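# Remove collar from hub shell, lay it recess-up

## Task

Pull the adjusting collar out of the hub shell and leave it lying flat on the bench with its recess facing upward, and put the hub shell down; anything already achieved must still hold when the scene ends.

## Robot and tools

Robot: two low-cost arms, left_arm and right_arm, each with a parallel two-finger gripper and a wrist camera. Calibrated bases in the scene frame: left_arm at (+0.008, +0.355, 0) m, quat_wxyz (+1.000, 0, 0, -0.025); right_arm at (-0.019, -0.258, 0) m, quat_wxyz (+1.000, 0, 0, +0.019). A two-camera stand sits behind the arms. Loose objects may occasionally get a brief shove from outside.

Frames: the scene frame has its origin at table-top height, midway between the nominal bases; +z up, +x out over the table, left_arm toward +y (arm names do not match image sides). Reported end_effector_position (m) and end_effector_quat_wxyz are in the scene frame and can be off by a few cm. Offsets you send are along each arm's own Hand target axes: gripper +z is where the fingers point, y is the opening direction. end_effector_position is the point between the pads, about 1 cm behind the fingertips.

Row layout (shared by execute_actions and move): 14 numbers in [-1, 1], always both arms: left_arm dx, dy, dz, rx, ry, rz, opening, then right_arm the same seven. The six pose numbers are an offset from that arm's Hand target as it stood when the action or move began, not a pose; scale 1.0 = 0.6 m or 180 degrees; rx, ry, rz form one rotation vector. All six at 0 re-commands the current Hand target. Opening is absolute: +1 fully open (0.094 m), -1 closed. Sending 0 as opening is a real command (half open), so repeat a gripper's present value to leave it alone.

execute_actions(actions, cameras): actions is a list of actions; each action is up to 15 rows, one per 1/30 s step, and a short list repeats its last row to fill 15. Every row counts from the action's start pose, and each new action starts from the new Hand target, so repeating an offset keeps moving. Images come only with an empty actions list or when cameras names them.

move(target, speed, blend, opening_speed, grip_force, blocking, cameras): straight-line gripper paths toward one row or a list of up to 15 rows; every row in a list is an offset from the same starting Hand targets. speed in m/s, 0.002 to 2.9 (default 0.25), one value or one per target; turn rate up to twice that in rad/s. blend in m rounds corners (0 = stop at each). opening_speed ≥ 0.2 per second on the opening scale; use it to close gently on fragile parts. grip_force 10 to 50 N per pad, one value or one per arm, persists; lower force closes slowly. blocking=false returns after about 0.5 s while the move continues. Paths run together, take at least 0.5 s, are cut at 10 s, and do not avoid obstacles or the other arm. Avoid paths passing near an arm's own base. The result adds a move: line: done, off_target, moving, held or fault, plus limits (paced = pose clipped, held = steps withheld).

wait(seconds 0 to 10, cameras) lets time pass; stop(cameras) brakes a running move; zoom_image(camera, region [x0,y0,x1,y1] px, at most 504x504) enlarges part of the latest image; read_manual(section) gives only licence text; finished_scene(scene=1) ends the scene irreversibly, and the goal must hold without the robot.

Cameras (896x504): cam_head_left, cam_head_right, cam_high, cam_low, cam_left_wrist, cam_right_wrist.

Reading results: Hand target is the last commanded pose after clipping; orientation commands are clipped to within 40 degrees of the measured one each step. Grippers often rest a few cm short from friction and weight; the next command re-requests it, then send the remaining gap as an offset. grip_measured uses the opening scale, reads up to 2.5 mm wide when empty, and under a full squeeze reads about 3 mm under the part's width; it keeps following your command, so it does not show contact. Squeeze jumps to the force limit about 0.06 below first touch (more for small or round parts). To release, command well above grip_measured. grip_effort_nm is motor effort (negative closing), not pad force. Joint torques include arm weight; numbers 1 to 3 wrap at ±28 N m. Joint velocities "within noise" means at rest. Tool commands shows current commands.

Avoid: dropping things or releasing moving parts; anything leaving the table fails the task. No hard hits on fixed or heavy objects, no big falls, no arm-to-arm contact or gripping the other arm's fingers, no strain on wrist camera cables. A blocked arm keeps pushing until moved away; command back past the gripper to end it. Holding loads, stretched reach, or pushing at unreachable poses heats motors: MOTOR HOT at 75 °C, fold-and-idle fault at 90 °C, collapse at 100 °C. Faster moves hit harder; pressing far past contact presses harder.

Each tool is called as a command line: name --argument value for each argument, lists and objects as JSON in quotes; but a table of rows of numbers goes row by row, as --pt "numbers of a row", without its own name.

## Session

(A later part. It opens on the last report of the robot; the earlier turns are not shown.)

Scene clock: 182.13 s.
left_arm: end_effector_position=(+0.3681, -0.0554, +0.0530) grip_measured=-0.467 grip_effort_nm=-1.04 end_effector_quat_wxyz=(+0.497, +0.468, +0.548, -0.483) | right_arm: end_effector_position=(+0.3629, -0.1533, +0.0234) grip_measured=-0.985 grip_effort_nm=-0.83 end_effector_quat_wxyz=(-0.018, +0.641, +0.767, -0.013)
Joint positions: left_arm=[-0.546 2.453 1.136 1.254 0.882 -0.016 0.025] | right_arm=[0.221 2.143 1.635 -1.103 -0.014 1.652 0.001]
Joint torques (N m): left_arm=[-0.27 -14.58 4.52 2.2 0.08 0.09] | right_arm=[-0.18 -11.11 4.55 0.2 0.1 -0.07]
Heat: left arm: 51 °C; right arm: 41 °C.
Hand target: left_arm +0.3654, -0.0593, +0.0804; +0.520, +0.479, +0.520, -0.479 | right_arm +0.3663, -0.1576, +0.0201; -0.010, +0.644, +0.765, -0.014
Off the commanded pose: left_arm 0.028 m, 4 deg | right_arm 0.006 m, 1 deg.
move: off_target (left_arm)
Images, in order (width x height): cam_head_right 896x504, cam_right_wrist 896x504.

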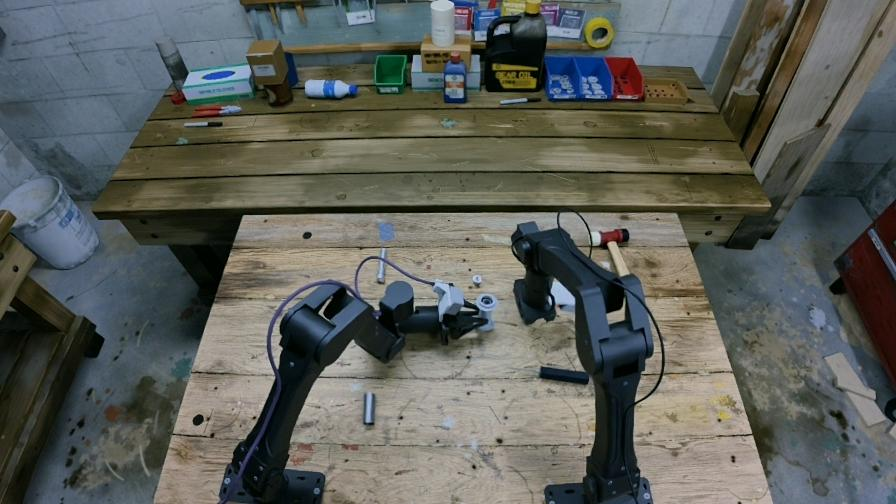

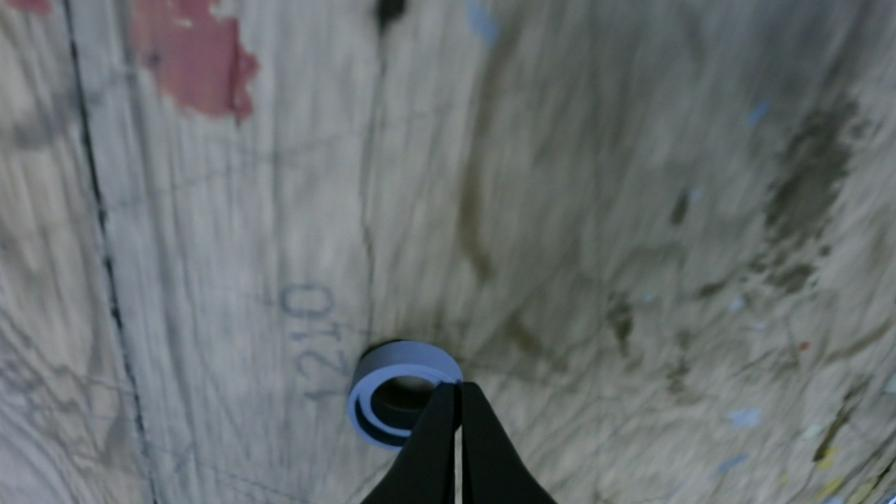

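move --target '[0,0,0,0,0,0,-0.65,0,0,0.006,0,0,0,-1]' --speed 0.03 --cameras '["cam_right_wrist"]'

move --target '[0,0,0,0,0,0,-0.65,0,0,0.006,0,0,0,-1]' --speed 0.03 --cameras '["cam_right_wrist"]'

Scene clock: 183.53 s.
left_arm: end_effector_position=(+0.3681, -0.0554, +0.0530) grip_measured=-0.467 grip_effort_nm=-1.03 end_effector_quat_wxyz=(+0.497, +0.468, +0.548, -0.483) | right_arm: end_effector_position=(+0.3631, -0.1533, +0.0212) grip_measured=-0.985 grip_effort_nm=-0.83 end_effector_quat_wxyz=(-0.017, +0.641, +0.767, -0.011)
Joint positions: left_arm=[-0.546 2.453 1.136 1.254 0.882 -0.016 0.025] | right_arm=[0.221 2.143 1.626 -1.091 -0.014 1.652 0.001]
Joint torques (N m): left_arm=[-0.27 -14.58 4.52 2.2 0.08 0.09] | right_arm=[-0.17 -10.82 4.46 0.21 0.1 -0.08]
Heat: left arm: 51 °C; right arm: 40 °C.
Hand target: left_arm +0.3654, -0.0593, +0.0804; +0.520, +0.479, +0.520, -0.479 | right_arm +0.3662, -0.1577, +0.0165; -0.010, +0.644, +0.765, -0.014
Off the commanded pose: left_arm 0.028 m, 4 deg | right_arm 0.007 m, 1 deg.
move: off_target (left_arm)
Images, in order (width x height): cam_right_wrist 896x504.

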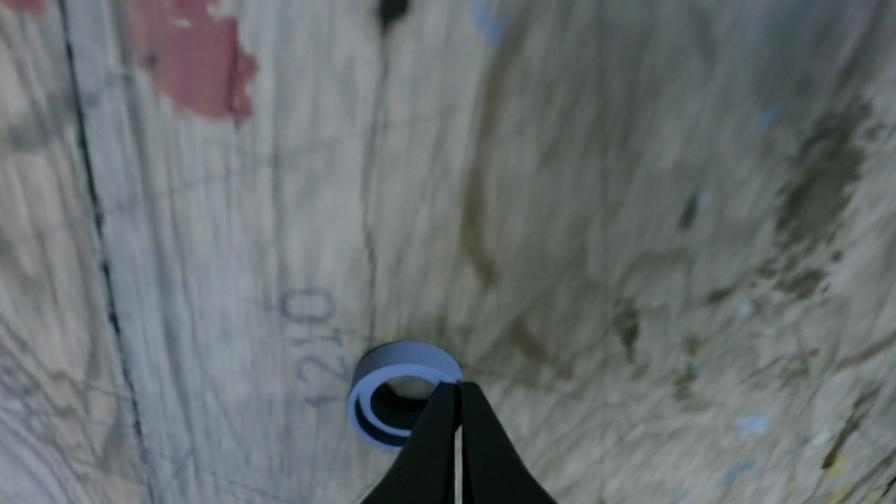

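Scene clock: 184.53 s.
left_arm: end_effector_position=(+0.3681, -0.0554, +0.0530) grip_measured=-0.467 grip_effort_nm=-1.03 end_effector_quat_wxyz=(+0.497, +0.468, +0.548, -0.483) | right_arm: end_effector_position=(+0.3641, -0.1530, +0.0208) grip_measured=-0.985 grip_effort_nm=-0.83 end_effector_quat_wxyz=(-0.015, +0.641, +0.767, -0.009)
Joint positions: left_arm=[-0.546 2.453 1.136 1.254 0.882 -0.016 0.025] | right_arm=[0.221 2.143 1.624 -1.085 -0.014 1.652 0.001]
Joint torques (N m): left_arm=[-0.28 -14.57 4.52 2.19 0.08 0.09] | right_arm=[-0.2 -10.5 4.04 0.28 0.1 -0.07]
Heat: left arm: 51 °C; right arm: 40 °C.
Hand target: left_arm +0.3654, -0.0593, +0.0804; +0.520, +0.479, +0.520, -0.479 | right_arm +0.3661, -0.1577, +0.0129; -0.010, +0.644, +0.765, -0.014
Off the commanded pose: left_arm 0.028 m, 4 deg | right_arm 0.009 m, 1 deg.
move: off_target (left_arm)
Images, in order (width x height): cam_right_wrist 896x504.

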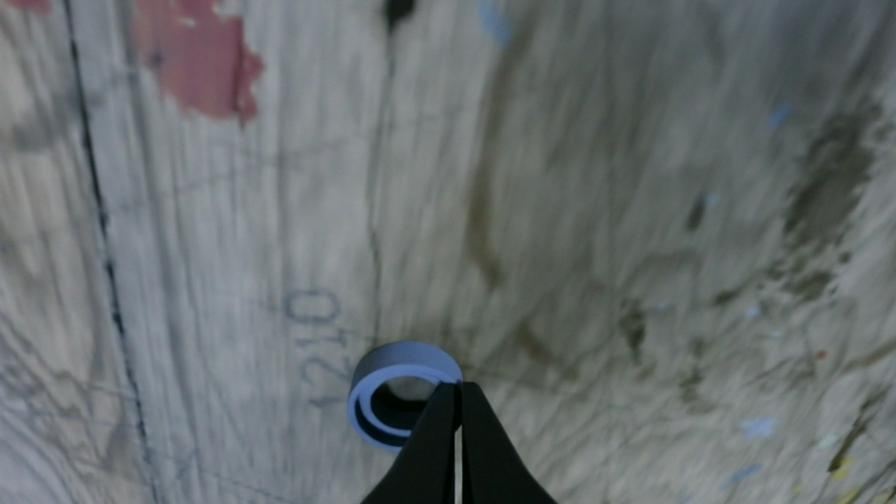

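move --target '[0,0,0,0,0,0,-0.65,0,0,-0.005,0,0,0,-0.86]' --speed 0.03 --opening_speed 0.3 --cameras '["cam_right_wrist"]'

Scene clock: 186.33 s.
left_arm: end_effector_position=(+0.3681, -0.0554, +0.0530) grip_measured=-0.467 grip_effort_nm=-1.03 end_effector_quat_wxyz=(+0.497, +0.468, +0.548, -0.483) | right_arm: end_effector_position=(+0.3645, -0.1529, +0.0208) grip_measured=-0.863 grip_effort_nm=0.14 end_effector_quat_wxyz=(-0.015, +0.641, +0.767, -0.009)
Joint positions: left_arm=[-0.546 2.453 1.136 1.254 0.882 -0.016 0.025] | right_arm=[0.221 2.143 1.624 -1.084 -0.014 1.652 0.006]
Joint torques (N m): left_arm=[-0.27 -14.57 4.52 2.2 0.08 0.09] | right_arm=[-0.18 -10.74 4.56 0.17 0.1 -0.07]
Heat: left arm: 52 °C; right arm: 40 °C.
Hand target: left_arm +0.3654, -0.0593, +0.0804; +0.520, +0.479, +0.520, -0.479 | right_arm +0.3662, -0.1577, +0.0159; -0.010, +0.644, +0.765, -0.014
Off the commanded pose: left_arm 0.028 m, 4 deg | right_arm 0.007 m, 1 deg.
move: off_target (left_arm)
Images, in order (width x height): cam_right_wrist 896x504.

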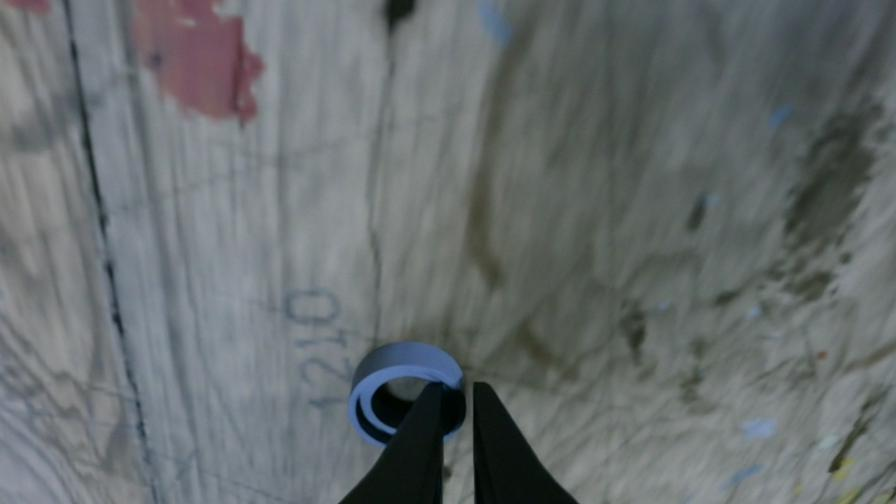

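move --pt "-0.15 -0.0075 -0.2 0 0 0 -0.65 0 0 -0.16 0 0 0 -0.86" --pt "-0.1 0 -0.274 0 0.5 0 -0.65 0 0 -0.2 0 0 0 -0.86" --speed '[0.15,0.25]' --blend 0.03 --cameras '["cam_high","cam_right_wrist","cam_left_wrist","cam_head_right"]'

Scene clock: 192.77 s.
left_arm: end_effector_position=(+0.3491, +0.1080, +0.1350) grip_measured=-0.467 grip_effort_nm=-1.04 end_effector_quat_wxyz=(-0.001, +0.680, +0.734, +0.001) | right_arm: end_effector_position=(+0.3667, -0.1524, +0.1256) grip_measured=-0.863 grip_effort_nm=0.14 end_effector_quat_wxyz=(-0.021, +0.641, +0.767, -0.017)
Joint positions: left_arm=[-0.581 2.198 2.17 -1.544 -0.001 0.864 0.025] | right_arm=[0.221 2.143 2.043 -1.522 -0.014 1.652 0.006]
Joint torques (N m): left_arm=[-0.28 -9.51 10.37 0.13 -0.01 -0.12] | right_arm=[-0.2 -12.01 7.57 -0.21 0.11 -0.07]
Heat: left arm: 49 °C; right arm: 39 °C.
Hand target: left_arm +0.3522, +0.1046, +0.1404; +0.000, +0.678, +0.735, +0.000 | right_arm +0.3702, -0.1567, +0.1358; -0.010, +0.644, +0.765, -0.014
Off the commanded pose: left_arm 0.007 m, 0 deg | right_arm 0.012 m, 1 deg.
joint sent to its limit (left arm) — joint 4 (wrist pitch), lower limit. The joint targets are off in position, not in orientation.
move: off_target (right_arm)
Images, in order (width x height): cam_head_right 896x504, cam_high 896x504, cam_left_wrist 896x504, cam_right_wrist 896x504.

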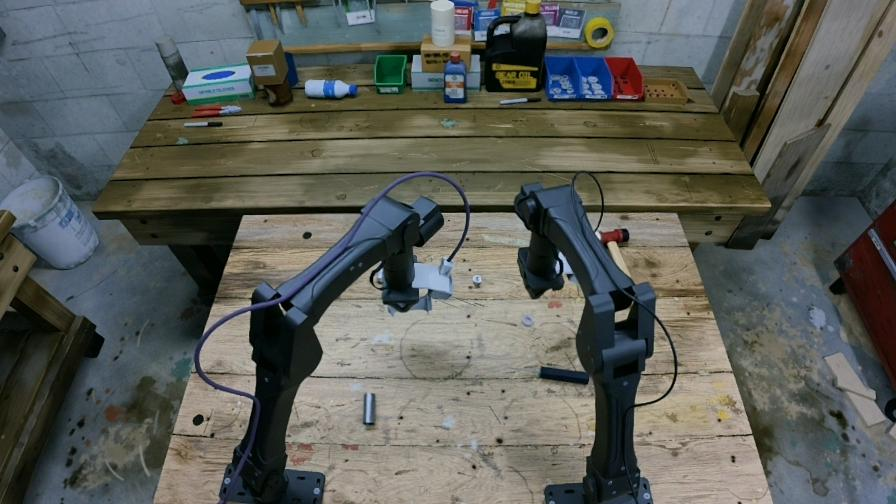

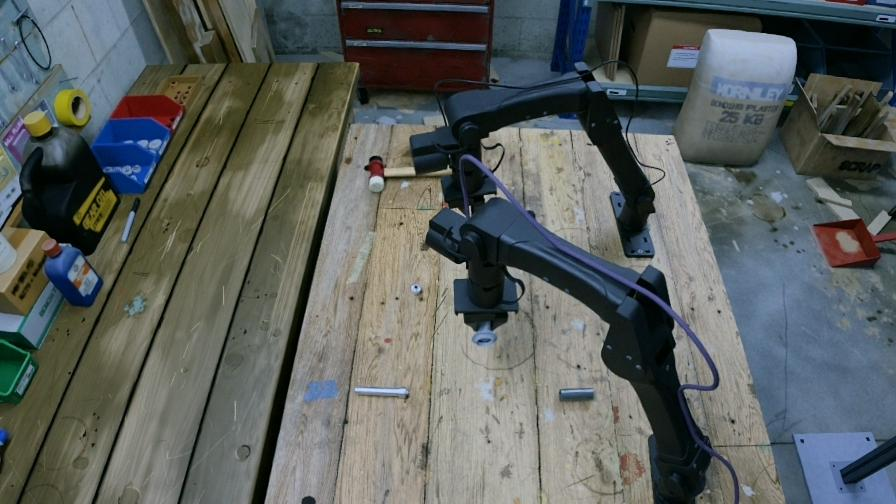

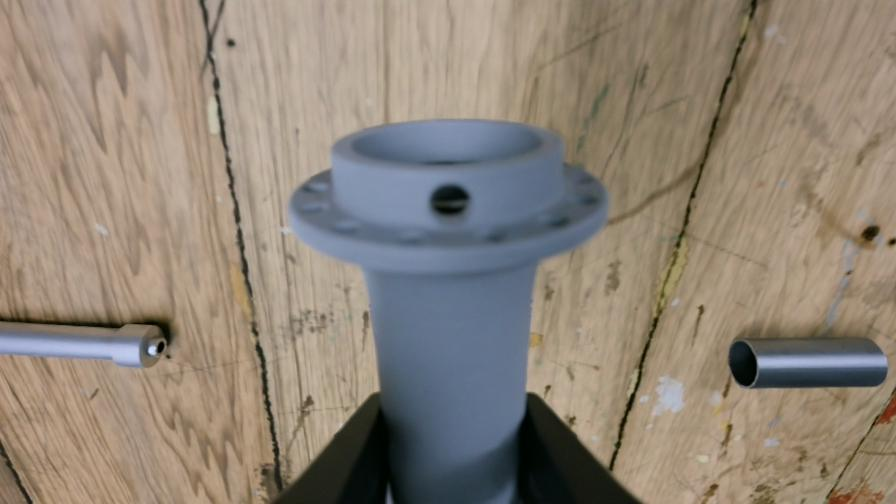

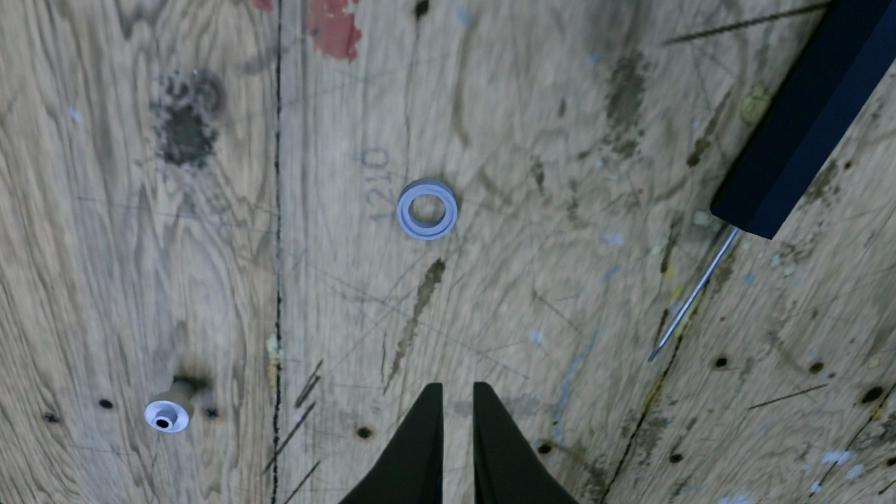

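Collar flat, recess up. Lower the hub: hand z to command ≈.03 first.

move --target '[0,0,0.182,0,0,0,-0.65,0,0,0,0,0,0,-0.86]' --speed 0.1

move --target '[0,0,0.01,0,0,0,-0.65,0,0,0,0,0,0,-0.86]' --speed 0.03 --cameras '["cam_left_wrist"]'

Scene clock: 195.00 s.
left_arm: end_effector_position=(+0.3512, +0.1064, +0.0401) grip_measured=-0.467 grip_effort_nm=-1.03 end_effector_quat_wxyz=(+0.000, +0.680, +0.734, +0.001) | right_arm: end_effector_position=(+0.3667, -0.1524, +0.1256) grip_measured=-0.863 grip_effort_nm=0.13 end_effector_quat_wxyz=(-0.021, +0.641, +0.767, -0.017)
Joint positions: left_arm=[-0.581 2.198 1.791 -1.164 -0.001 0.864 0.025] | right_arm=[0.221 2.143 2.043 -1.522 -0.014 1.652 0.006]
Joint torques (N m): left_arm=[-0.27 -9.73 5.56 0.64 -0.01 -0.11] | right_arm=[-0.2 -12 7.56 -0.21 0.1 -0.07]
Heat: left arm: 48 °C; right arm: 39 °C.
Hand target: left_arm +0.3522, +0.1046, +0.0312; +0.000, +0.678, +0.735, +0.000 | right_arm +0.3702, -0.1567, +0.1358; -0.010, +0.644, +0.765, -0.014
Off the commanded pose: left_arm 0.009 m, 0 deg | right_arm 0.012 m, 1 deg.
move: off_target (right_arm)

Scene clock: 196.03 s.
left_arm: end_effector_position=(+0.3521, +0.1061, +0.0366) grip_measured=-0.467 grip_effort_nm=-1.04 end_effector_quat_wxyz=(+0.003, +0.680, +0.734, +0.002) | right_arm: end_effector_position=(+0.3667, -0.1524, +0.1256) grip_measured=-0.863 grip_effort_nm=0.14 end_effector_quat_wxyz=(-0.021, +0.641, +0.767, -0.017)
Joint positions: left_arm=[-0.581 2.198 1.778 -1.144 -0.003 0.864 0.025] | right_arm=[0.221 2.143 2.043 -1.522 -0.014 1.652 0.006]
Joint torques (N m): left_arm=[-0.27 -9.42 5.38 0.67 -0.01 -0.12] | right_arm=[-0.18 -12 7.56 -0.22 0.1 -0.07]
Heat: left arm: 48 °C; right arm: 38 °C.
Hand target: left_arm +0.3522, +0.1046, +0.0252; +0.000, +0.678, +0.735, +0.000 | right_arm +0.3702, -0.1567, +0.1358; -0.010, +0.644, +0.765, -0.014
Off the commanded pose: left_arm 0.012 m, 0 deg | right_arm 0.012 m, 1 deg.
move: off_target (left_arm, right_arm)
Images, in order (width x height): cam_left_wrist 896x504.

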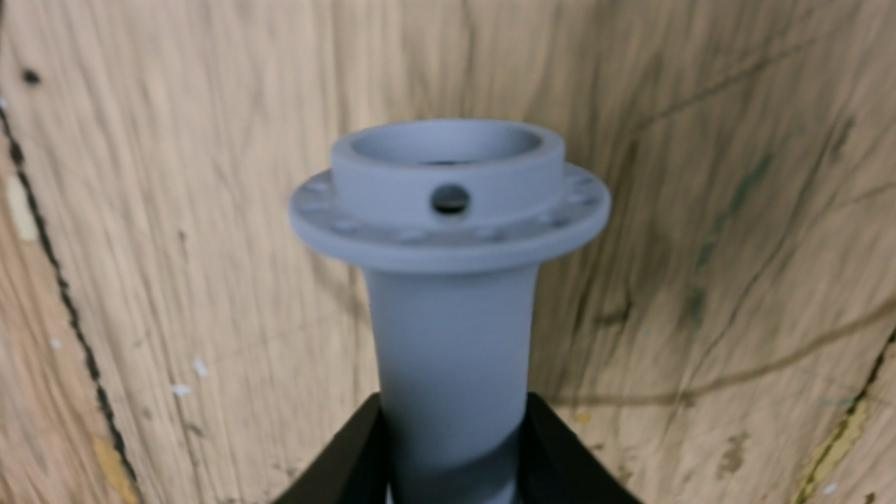

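move --target '[0,0,0.007,0,0,0,-0.65,0,0,0,0,0,0,-0.86]' --speed 0.03 --cameras '["cam_head_right"]'

zoom_image --camera "cam_head_right" --region '[360, 240, 560, 340]'

Scene clock: 197.53 s.
left_arm: end_effector_position=(+0.3523, +0.1060, +0.0321) grip_measured=-0.467 grip_effort_nm=-1.04 end_effector_quat_wxyz=(+0.003, +0.680, +0.734, +0.002) | right_arm: end_effector_position=(+0.3667, -0.1524, +0.1256) grip_measured=-0.863 grip_effort_nm=0.14 end_effector_quat_wxyz=(-0.021, +0.641, +0.767, -0.017)
Joint positions: left_arm=[-0.581 2.202 1.767 -1.128 -0.003 0.864 0.025] | right_arm=[0.221 2.143 2.043 -1.522 -0.014 1.652 0.006]
Joint torques (N m): left_arm=[-0.27 -9.51 5.39 0.65 -0.01 -0.11] | right_arm=[-0.21 -12 7.56 -0.21 0.1 -0.07]
Heat: left arm: 47 °C; right arm: 38 °C.
Hand target: left_arm +0.3522, +0.1046, +0.0210; +0.000, +0.678, +0.735, +0.000 | right_arm +0.3702, -0.1567, +0.1358; -0.010, +0.644, +0.765, -0.014
Off the commanded pose: left_arm 0.011 m, 0 deg | right_arm 0.012 m, 1 deg.
move: off_target (left_arm, right_arm)
Images, in order (width x height): cam_head_right 896x504.

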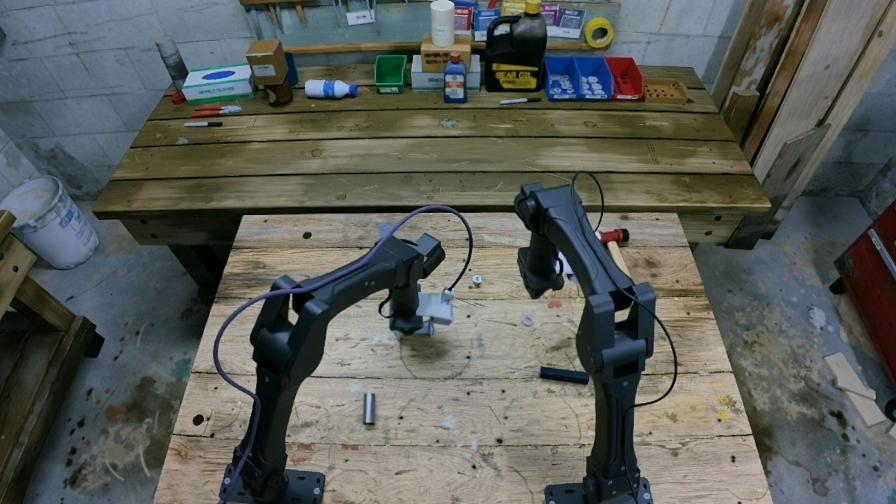

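Scaled by 2.520 from the camera's 896x504 image, which has a finer 1280x720 frame.

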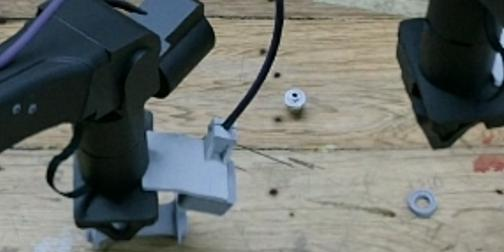

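move --target '[0,0,0.005,0,0,0,-0.65,0,0,0,0,0,0,-0.86]' --speed 0.03

move --target '[0,0,0.005,0,0,0,-0.65,0,0,0,0,0,0,-0.86]' --speed 0.03

Scene clock: 198.83 s.
left_arm: end_effector_position=(+0.3534, +0.1052, +0.0310) grip_measured=-0.467 grip_effort_nm=-1.03 end_effector_quat_wxyz=(+0.006, +0.680, +0.734, +0.002) | right_arm: end_effector_position=(+0.3667, -0.1524, +0.1256) grip_measured=-0.863 grip_effort_nm=0.14 end_effector_quat_wxyz=(-0.021, +0.641, +0.767, -0.017)
Joint positions: left_arm=[-0.581 2.202 1.762 -1.118 -0.003 0.864 0.025] | right_arm=[0.221 2.143 2.043 -1.522 -0.014 1.652 0.006]
Joint torques (N m): left_arm=[-0.25 -9.35 5.18 0.66 -0.01 -0.11] | right_arm=[-0.18 -12.01 7.56 -0.21 0.1 -0.07]
Heat: left arm: 47 °C; right arm: 38 °C.
Hand target: left_arm +0.3522, +0.1046, +0.0180; +0.000, +0.678, +0.735, +0.000 | right_arm +0.3702, -0.1567, +0.1358; -0.010, +0.644, +0.765, -0.014
Off the commanded pose: left_arm 0.013 m, 1 deg | right_arm 0.012 m, 1 deg.
move: off_target (left_arm, right_arm)

Scene clock: 199.83 s.
left_arm: end_effector_position=(+0.3533, +0.1052, +0.0306) grip_measured=-0.467 grip_effort_nm=-1.03 end_effector_quat_wxyz=(+0.006, +0.680, +0.734, +0.002) | right_arm: end_effector_position=(+0.3667, -0.1524, +0.1256) grip_measured=-0.863 grip_effort_nm=0.14 end_effector_quat_wxyz=(-0.021, +0.641, +0.767, -0.017)
Joint positions: left_arm=[-0.581 2.202 1.761 -1.116 -0.003 0.864 0.025] | right_arm=[0.221 2.143 2.043 -1.522 -0.014 1.652 0.006]
Joint torques (N m): left_arm=[-0.28 -9.18 4.66 0.76 -0.01 -0.11] | right_arm=[-0.18 -12 7.56 -0.22 0.1 -0.07]
Heat: left arm: 46 °C; right arm: 38 °C.
Hand target: left_arm +0.3522, +0.1046, +0.0150; +0.000, +0.678, +0.735, +0.000 | right_arm +0.3702, -0.1567, +0.1358; -0.010, +0.644, +0.765, -0.014
Off the commanded pose: left_arm 0.016 m, 1 deg | right_arm 0.012 m, 1 deg.
move: off_target (left_arm, right_arm)

On the table. Open, then lift.

move --target '[0,0,-0.007,0,0,0,0.1,0,0,0,0,0,0,-0.86]' --speed 0.03 --opening_speed 0.4 --cameras '["cam_left_wrist"]'

move --target '[0,0,-0.19,0,0,0,0.1,0,0,0,0,0,0,-0.86]' --speed 0.12 --cameras '["cam_left_wrist","cam_right_wrist","cam_high"]'

Scene clock: 202.67 s.
left_arm: end_effector_position=(+0.3529, +0.1047, +0.0306) grip_measured=+0.098 grip_effort_nm=0.10 end_effector_quat_wxyz=(+0.006, +0.680, +0.733, +0.002) | right_arm: end_effector_position=(+0.3667, -0.1524, +0.1256) grip_measured=-0.863 grip_effort_nm=0.14 end_effector_quat_wxyz=(-0.021, +0.641, +0.767, -0.017)
Joint positions: left_arm=[-0.582 2.202 1.761 -1.116 -0.003 0.864 0.052] | right_arm=[0.221 2.143 2.043 -1.522 -0.014 1.652 0.006]
Joint torques (N m): left_arm=[-0.27 -9.4 5.53 0.6 -0.01 -0.11] | right_arm=[-0.2 -12 7.56 -0.22 0.11 -0.07]
Heat: left arm: 45 °C; right arm: 38 °C.
Hand target: left_arm +0.3522, +0.1046, +0.0192; +0.000, +0.678, +0.735, +0.000 | right_arm +0.3702, -0.1567, +0.1358; -0.010, +0.644, +0.765, -0.014
Off the commanded pose: left_arm 0.011 m, 1 deg | right_arm 0.012 m, 1 deg.
move: off_target (left_arm, right_arm)
Images, in order (width x height): cam_left_wrist 896x504.

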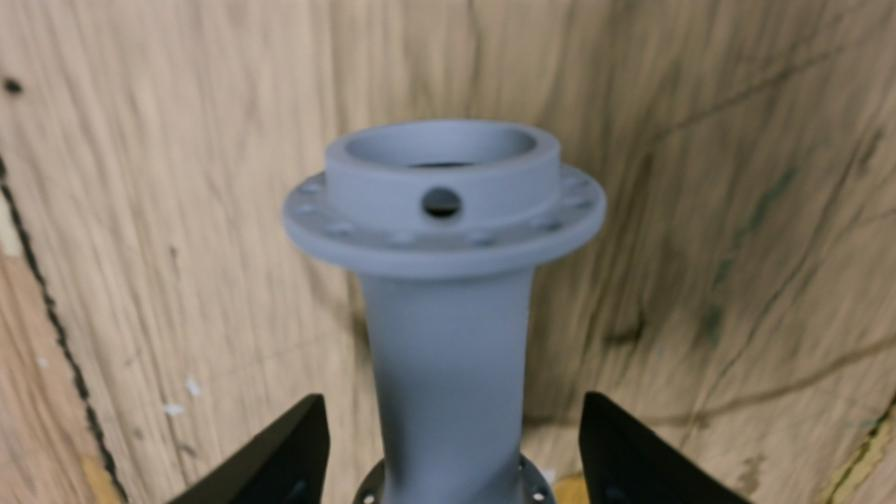

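Scene clock: 204.70 s.
left_arm: end_effector_position=(+0.3504, +0.1066, +0.1302) grip_measured=+0.098 grip_effort_nm=0.10 end_effector_quat_wxyz=(-0.001, +0.680, +0.733, +0.001) | right_arm: end_effector_position=(+0.3667, -0.1524, +0.1256) grip_measured=-0.863 grip_effort_nm=0.14 end_effector_quat_wxyz=(-0.021, +0.641, +0.767, -0.017)
Joint positions: left_arm=[-0.582 2.202 2.158 -1.527 -0.003 0.864 0.052] | right_arm=[0.221 2.143 2.043 -1.522 -0.014 1.652 0.006]
Joint torques (N m): left_arm=[-0.27 -9.68 9.47 0.15 -0.01 -0.12] | right_arm=[-0.2 -12.01 7.54 -0.22 0.1 -0.07]
Heat: left arm: 44 °C; right arm: 38 °C.
Hand target: left_arm +0.3522, +0.1046, +0.1332; +0.000, +0.678, +0.735, +0.000 | right_arm +0.3702, -0.1567, +0.1358; -0.010, +0.644, +0.765, -0.014
Off the commanded pose: left_arm 0.004 m, 0 deg | right_arm 0.012 m, 1 deg.
move: off_target (right_arm)
Images, in order (width x height): cam_high 896x504, cam_left_wrist 896x504, cam_right_wrist 896x504.

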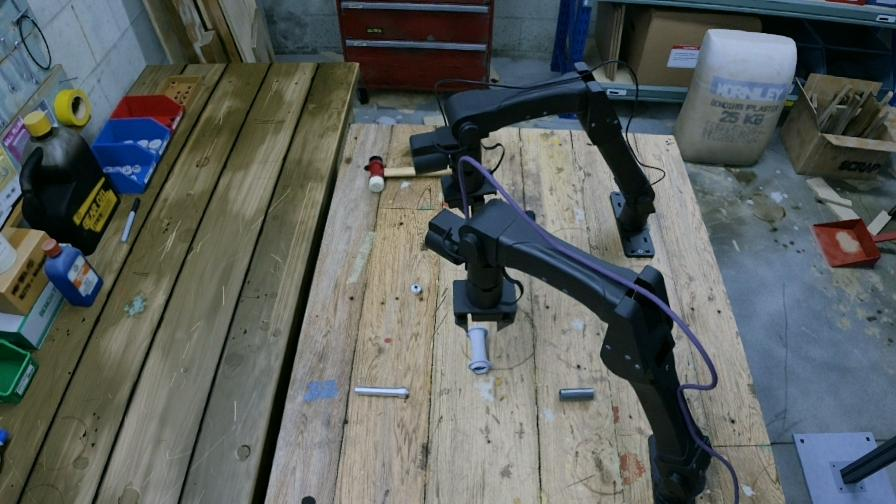

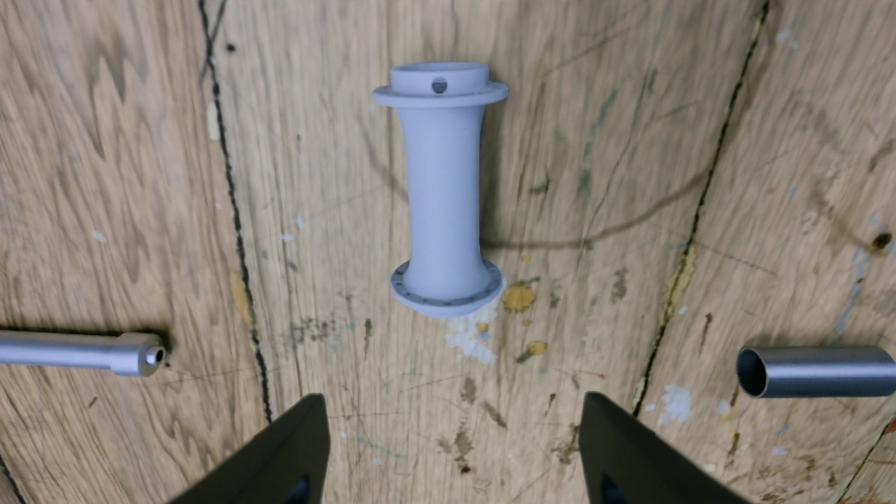

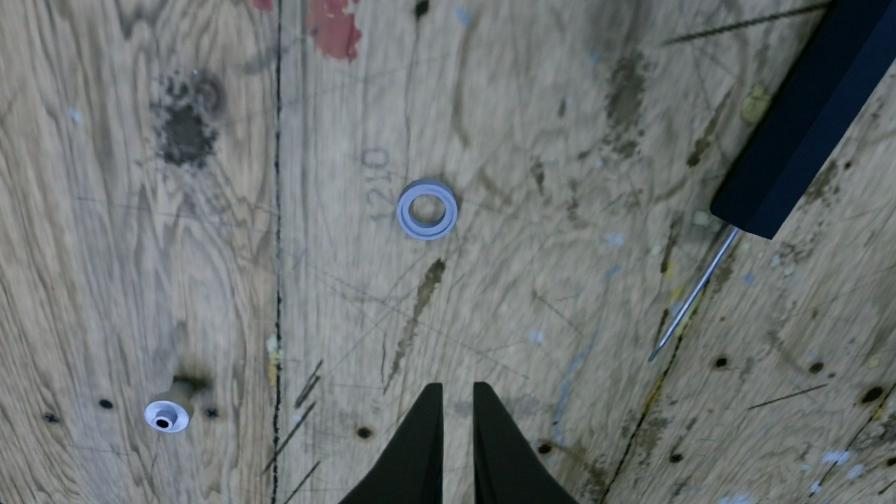

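finished_scene

The scene is finished: the task was done.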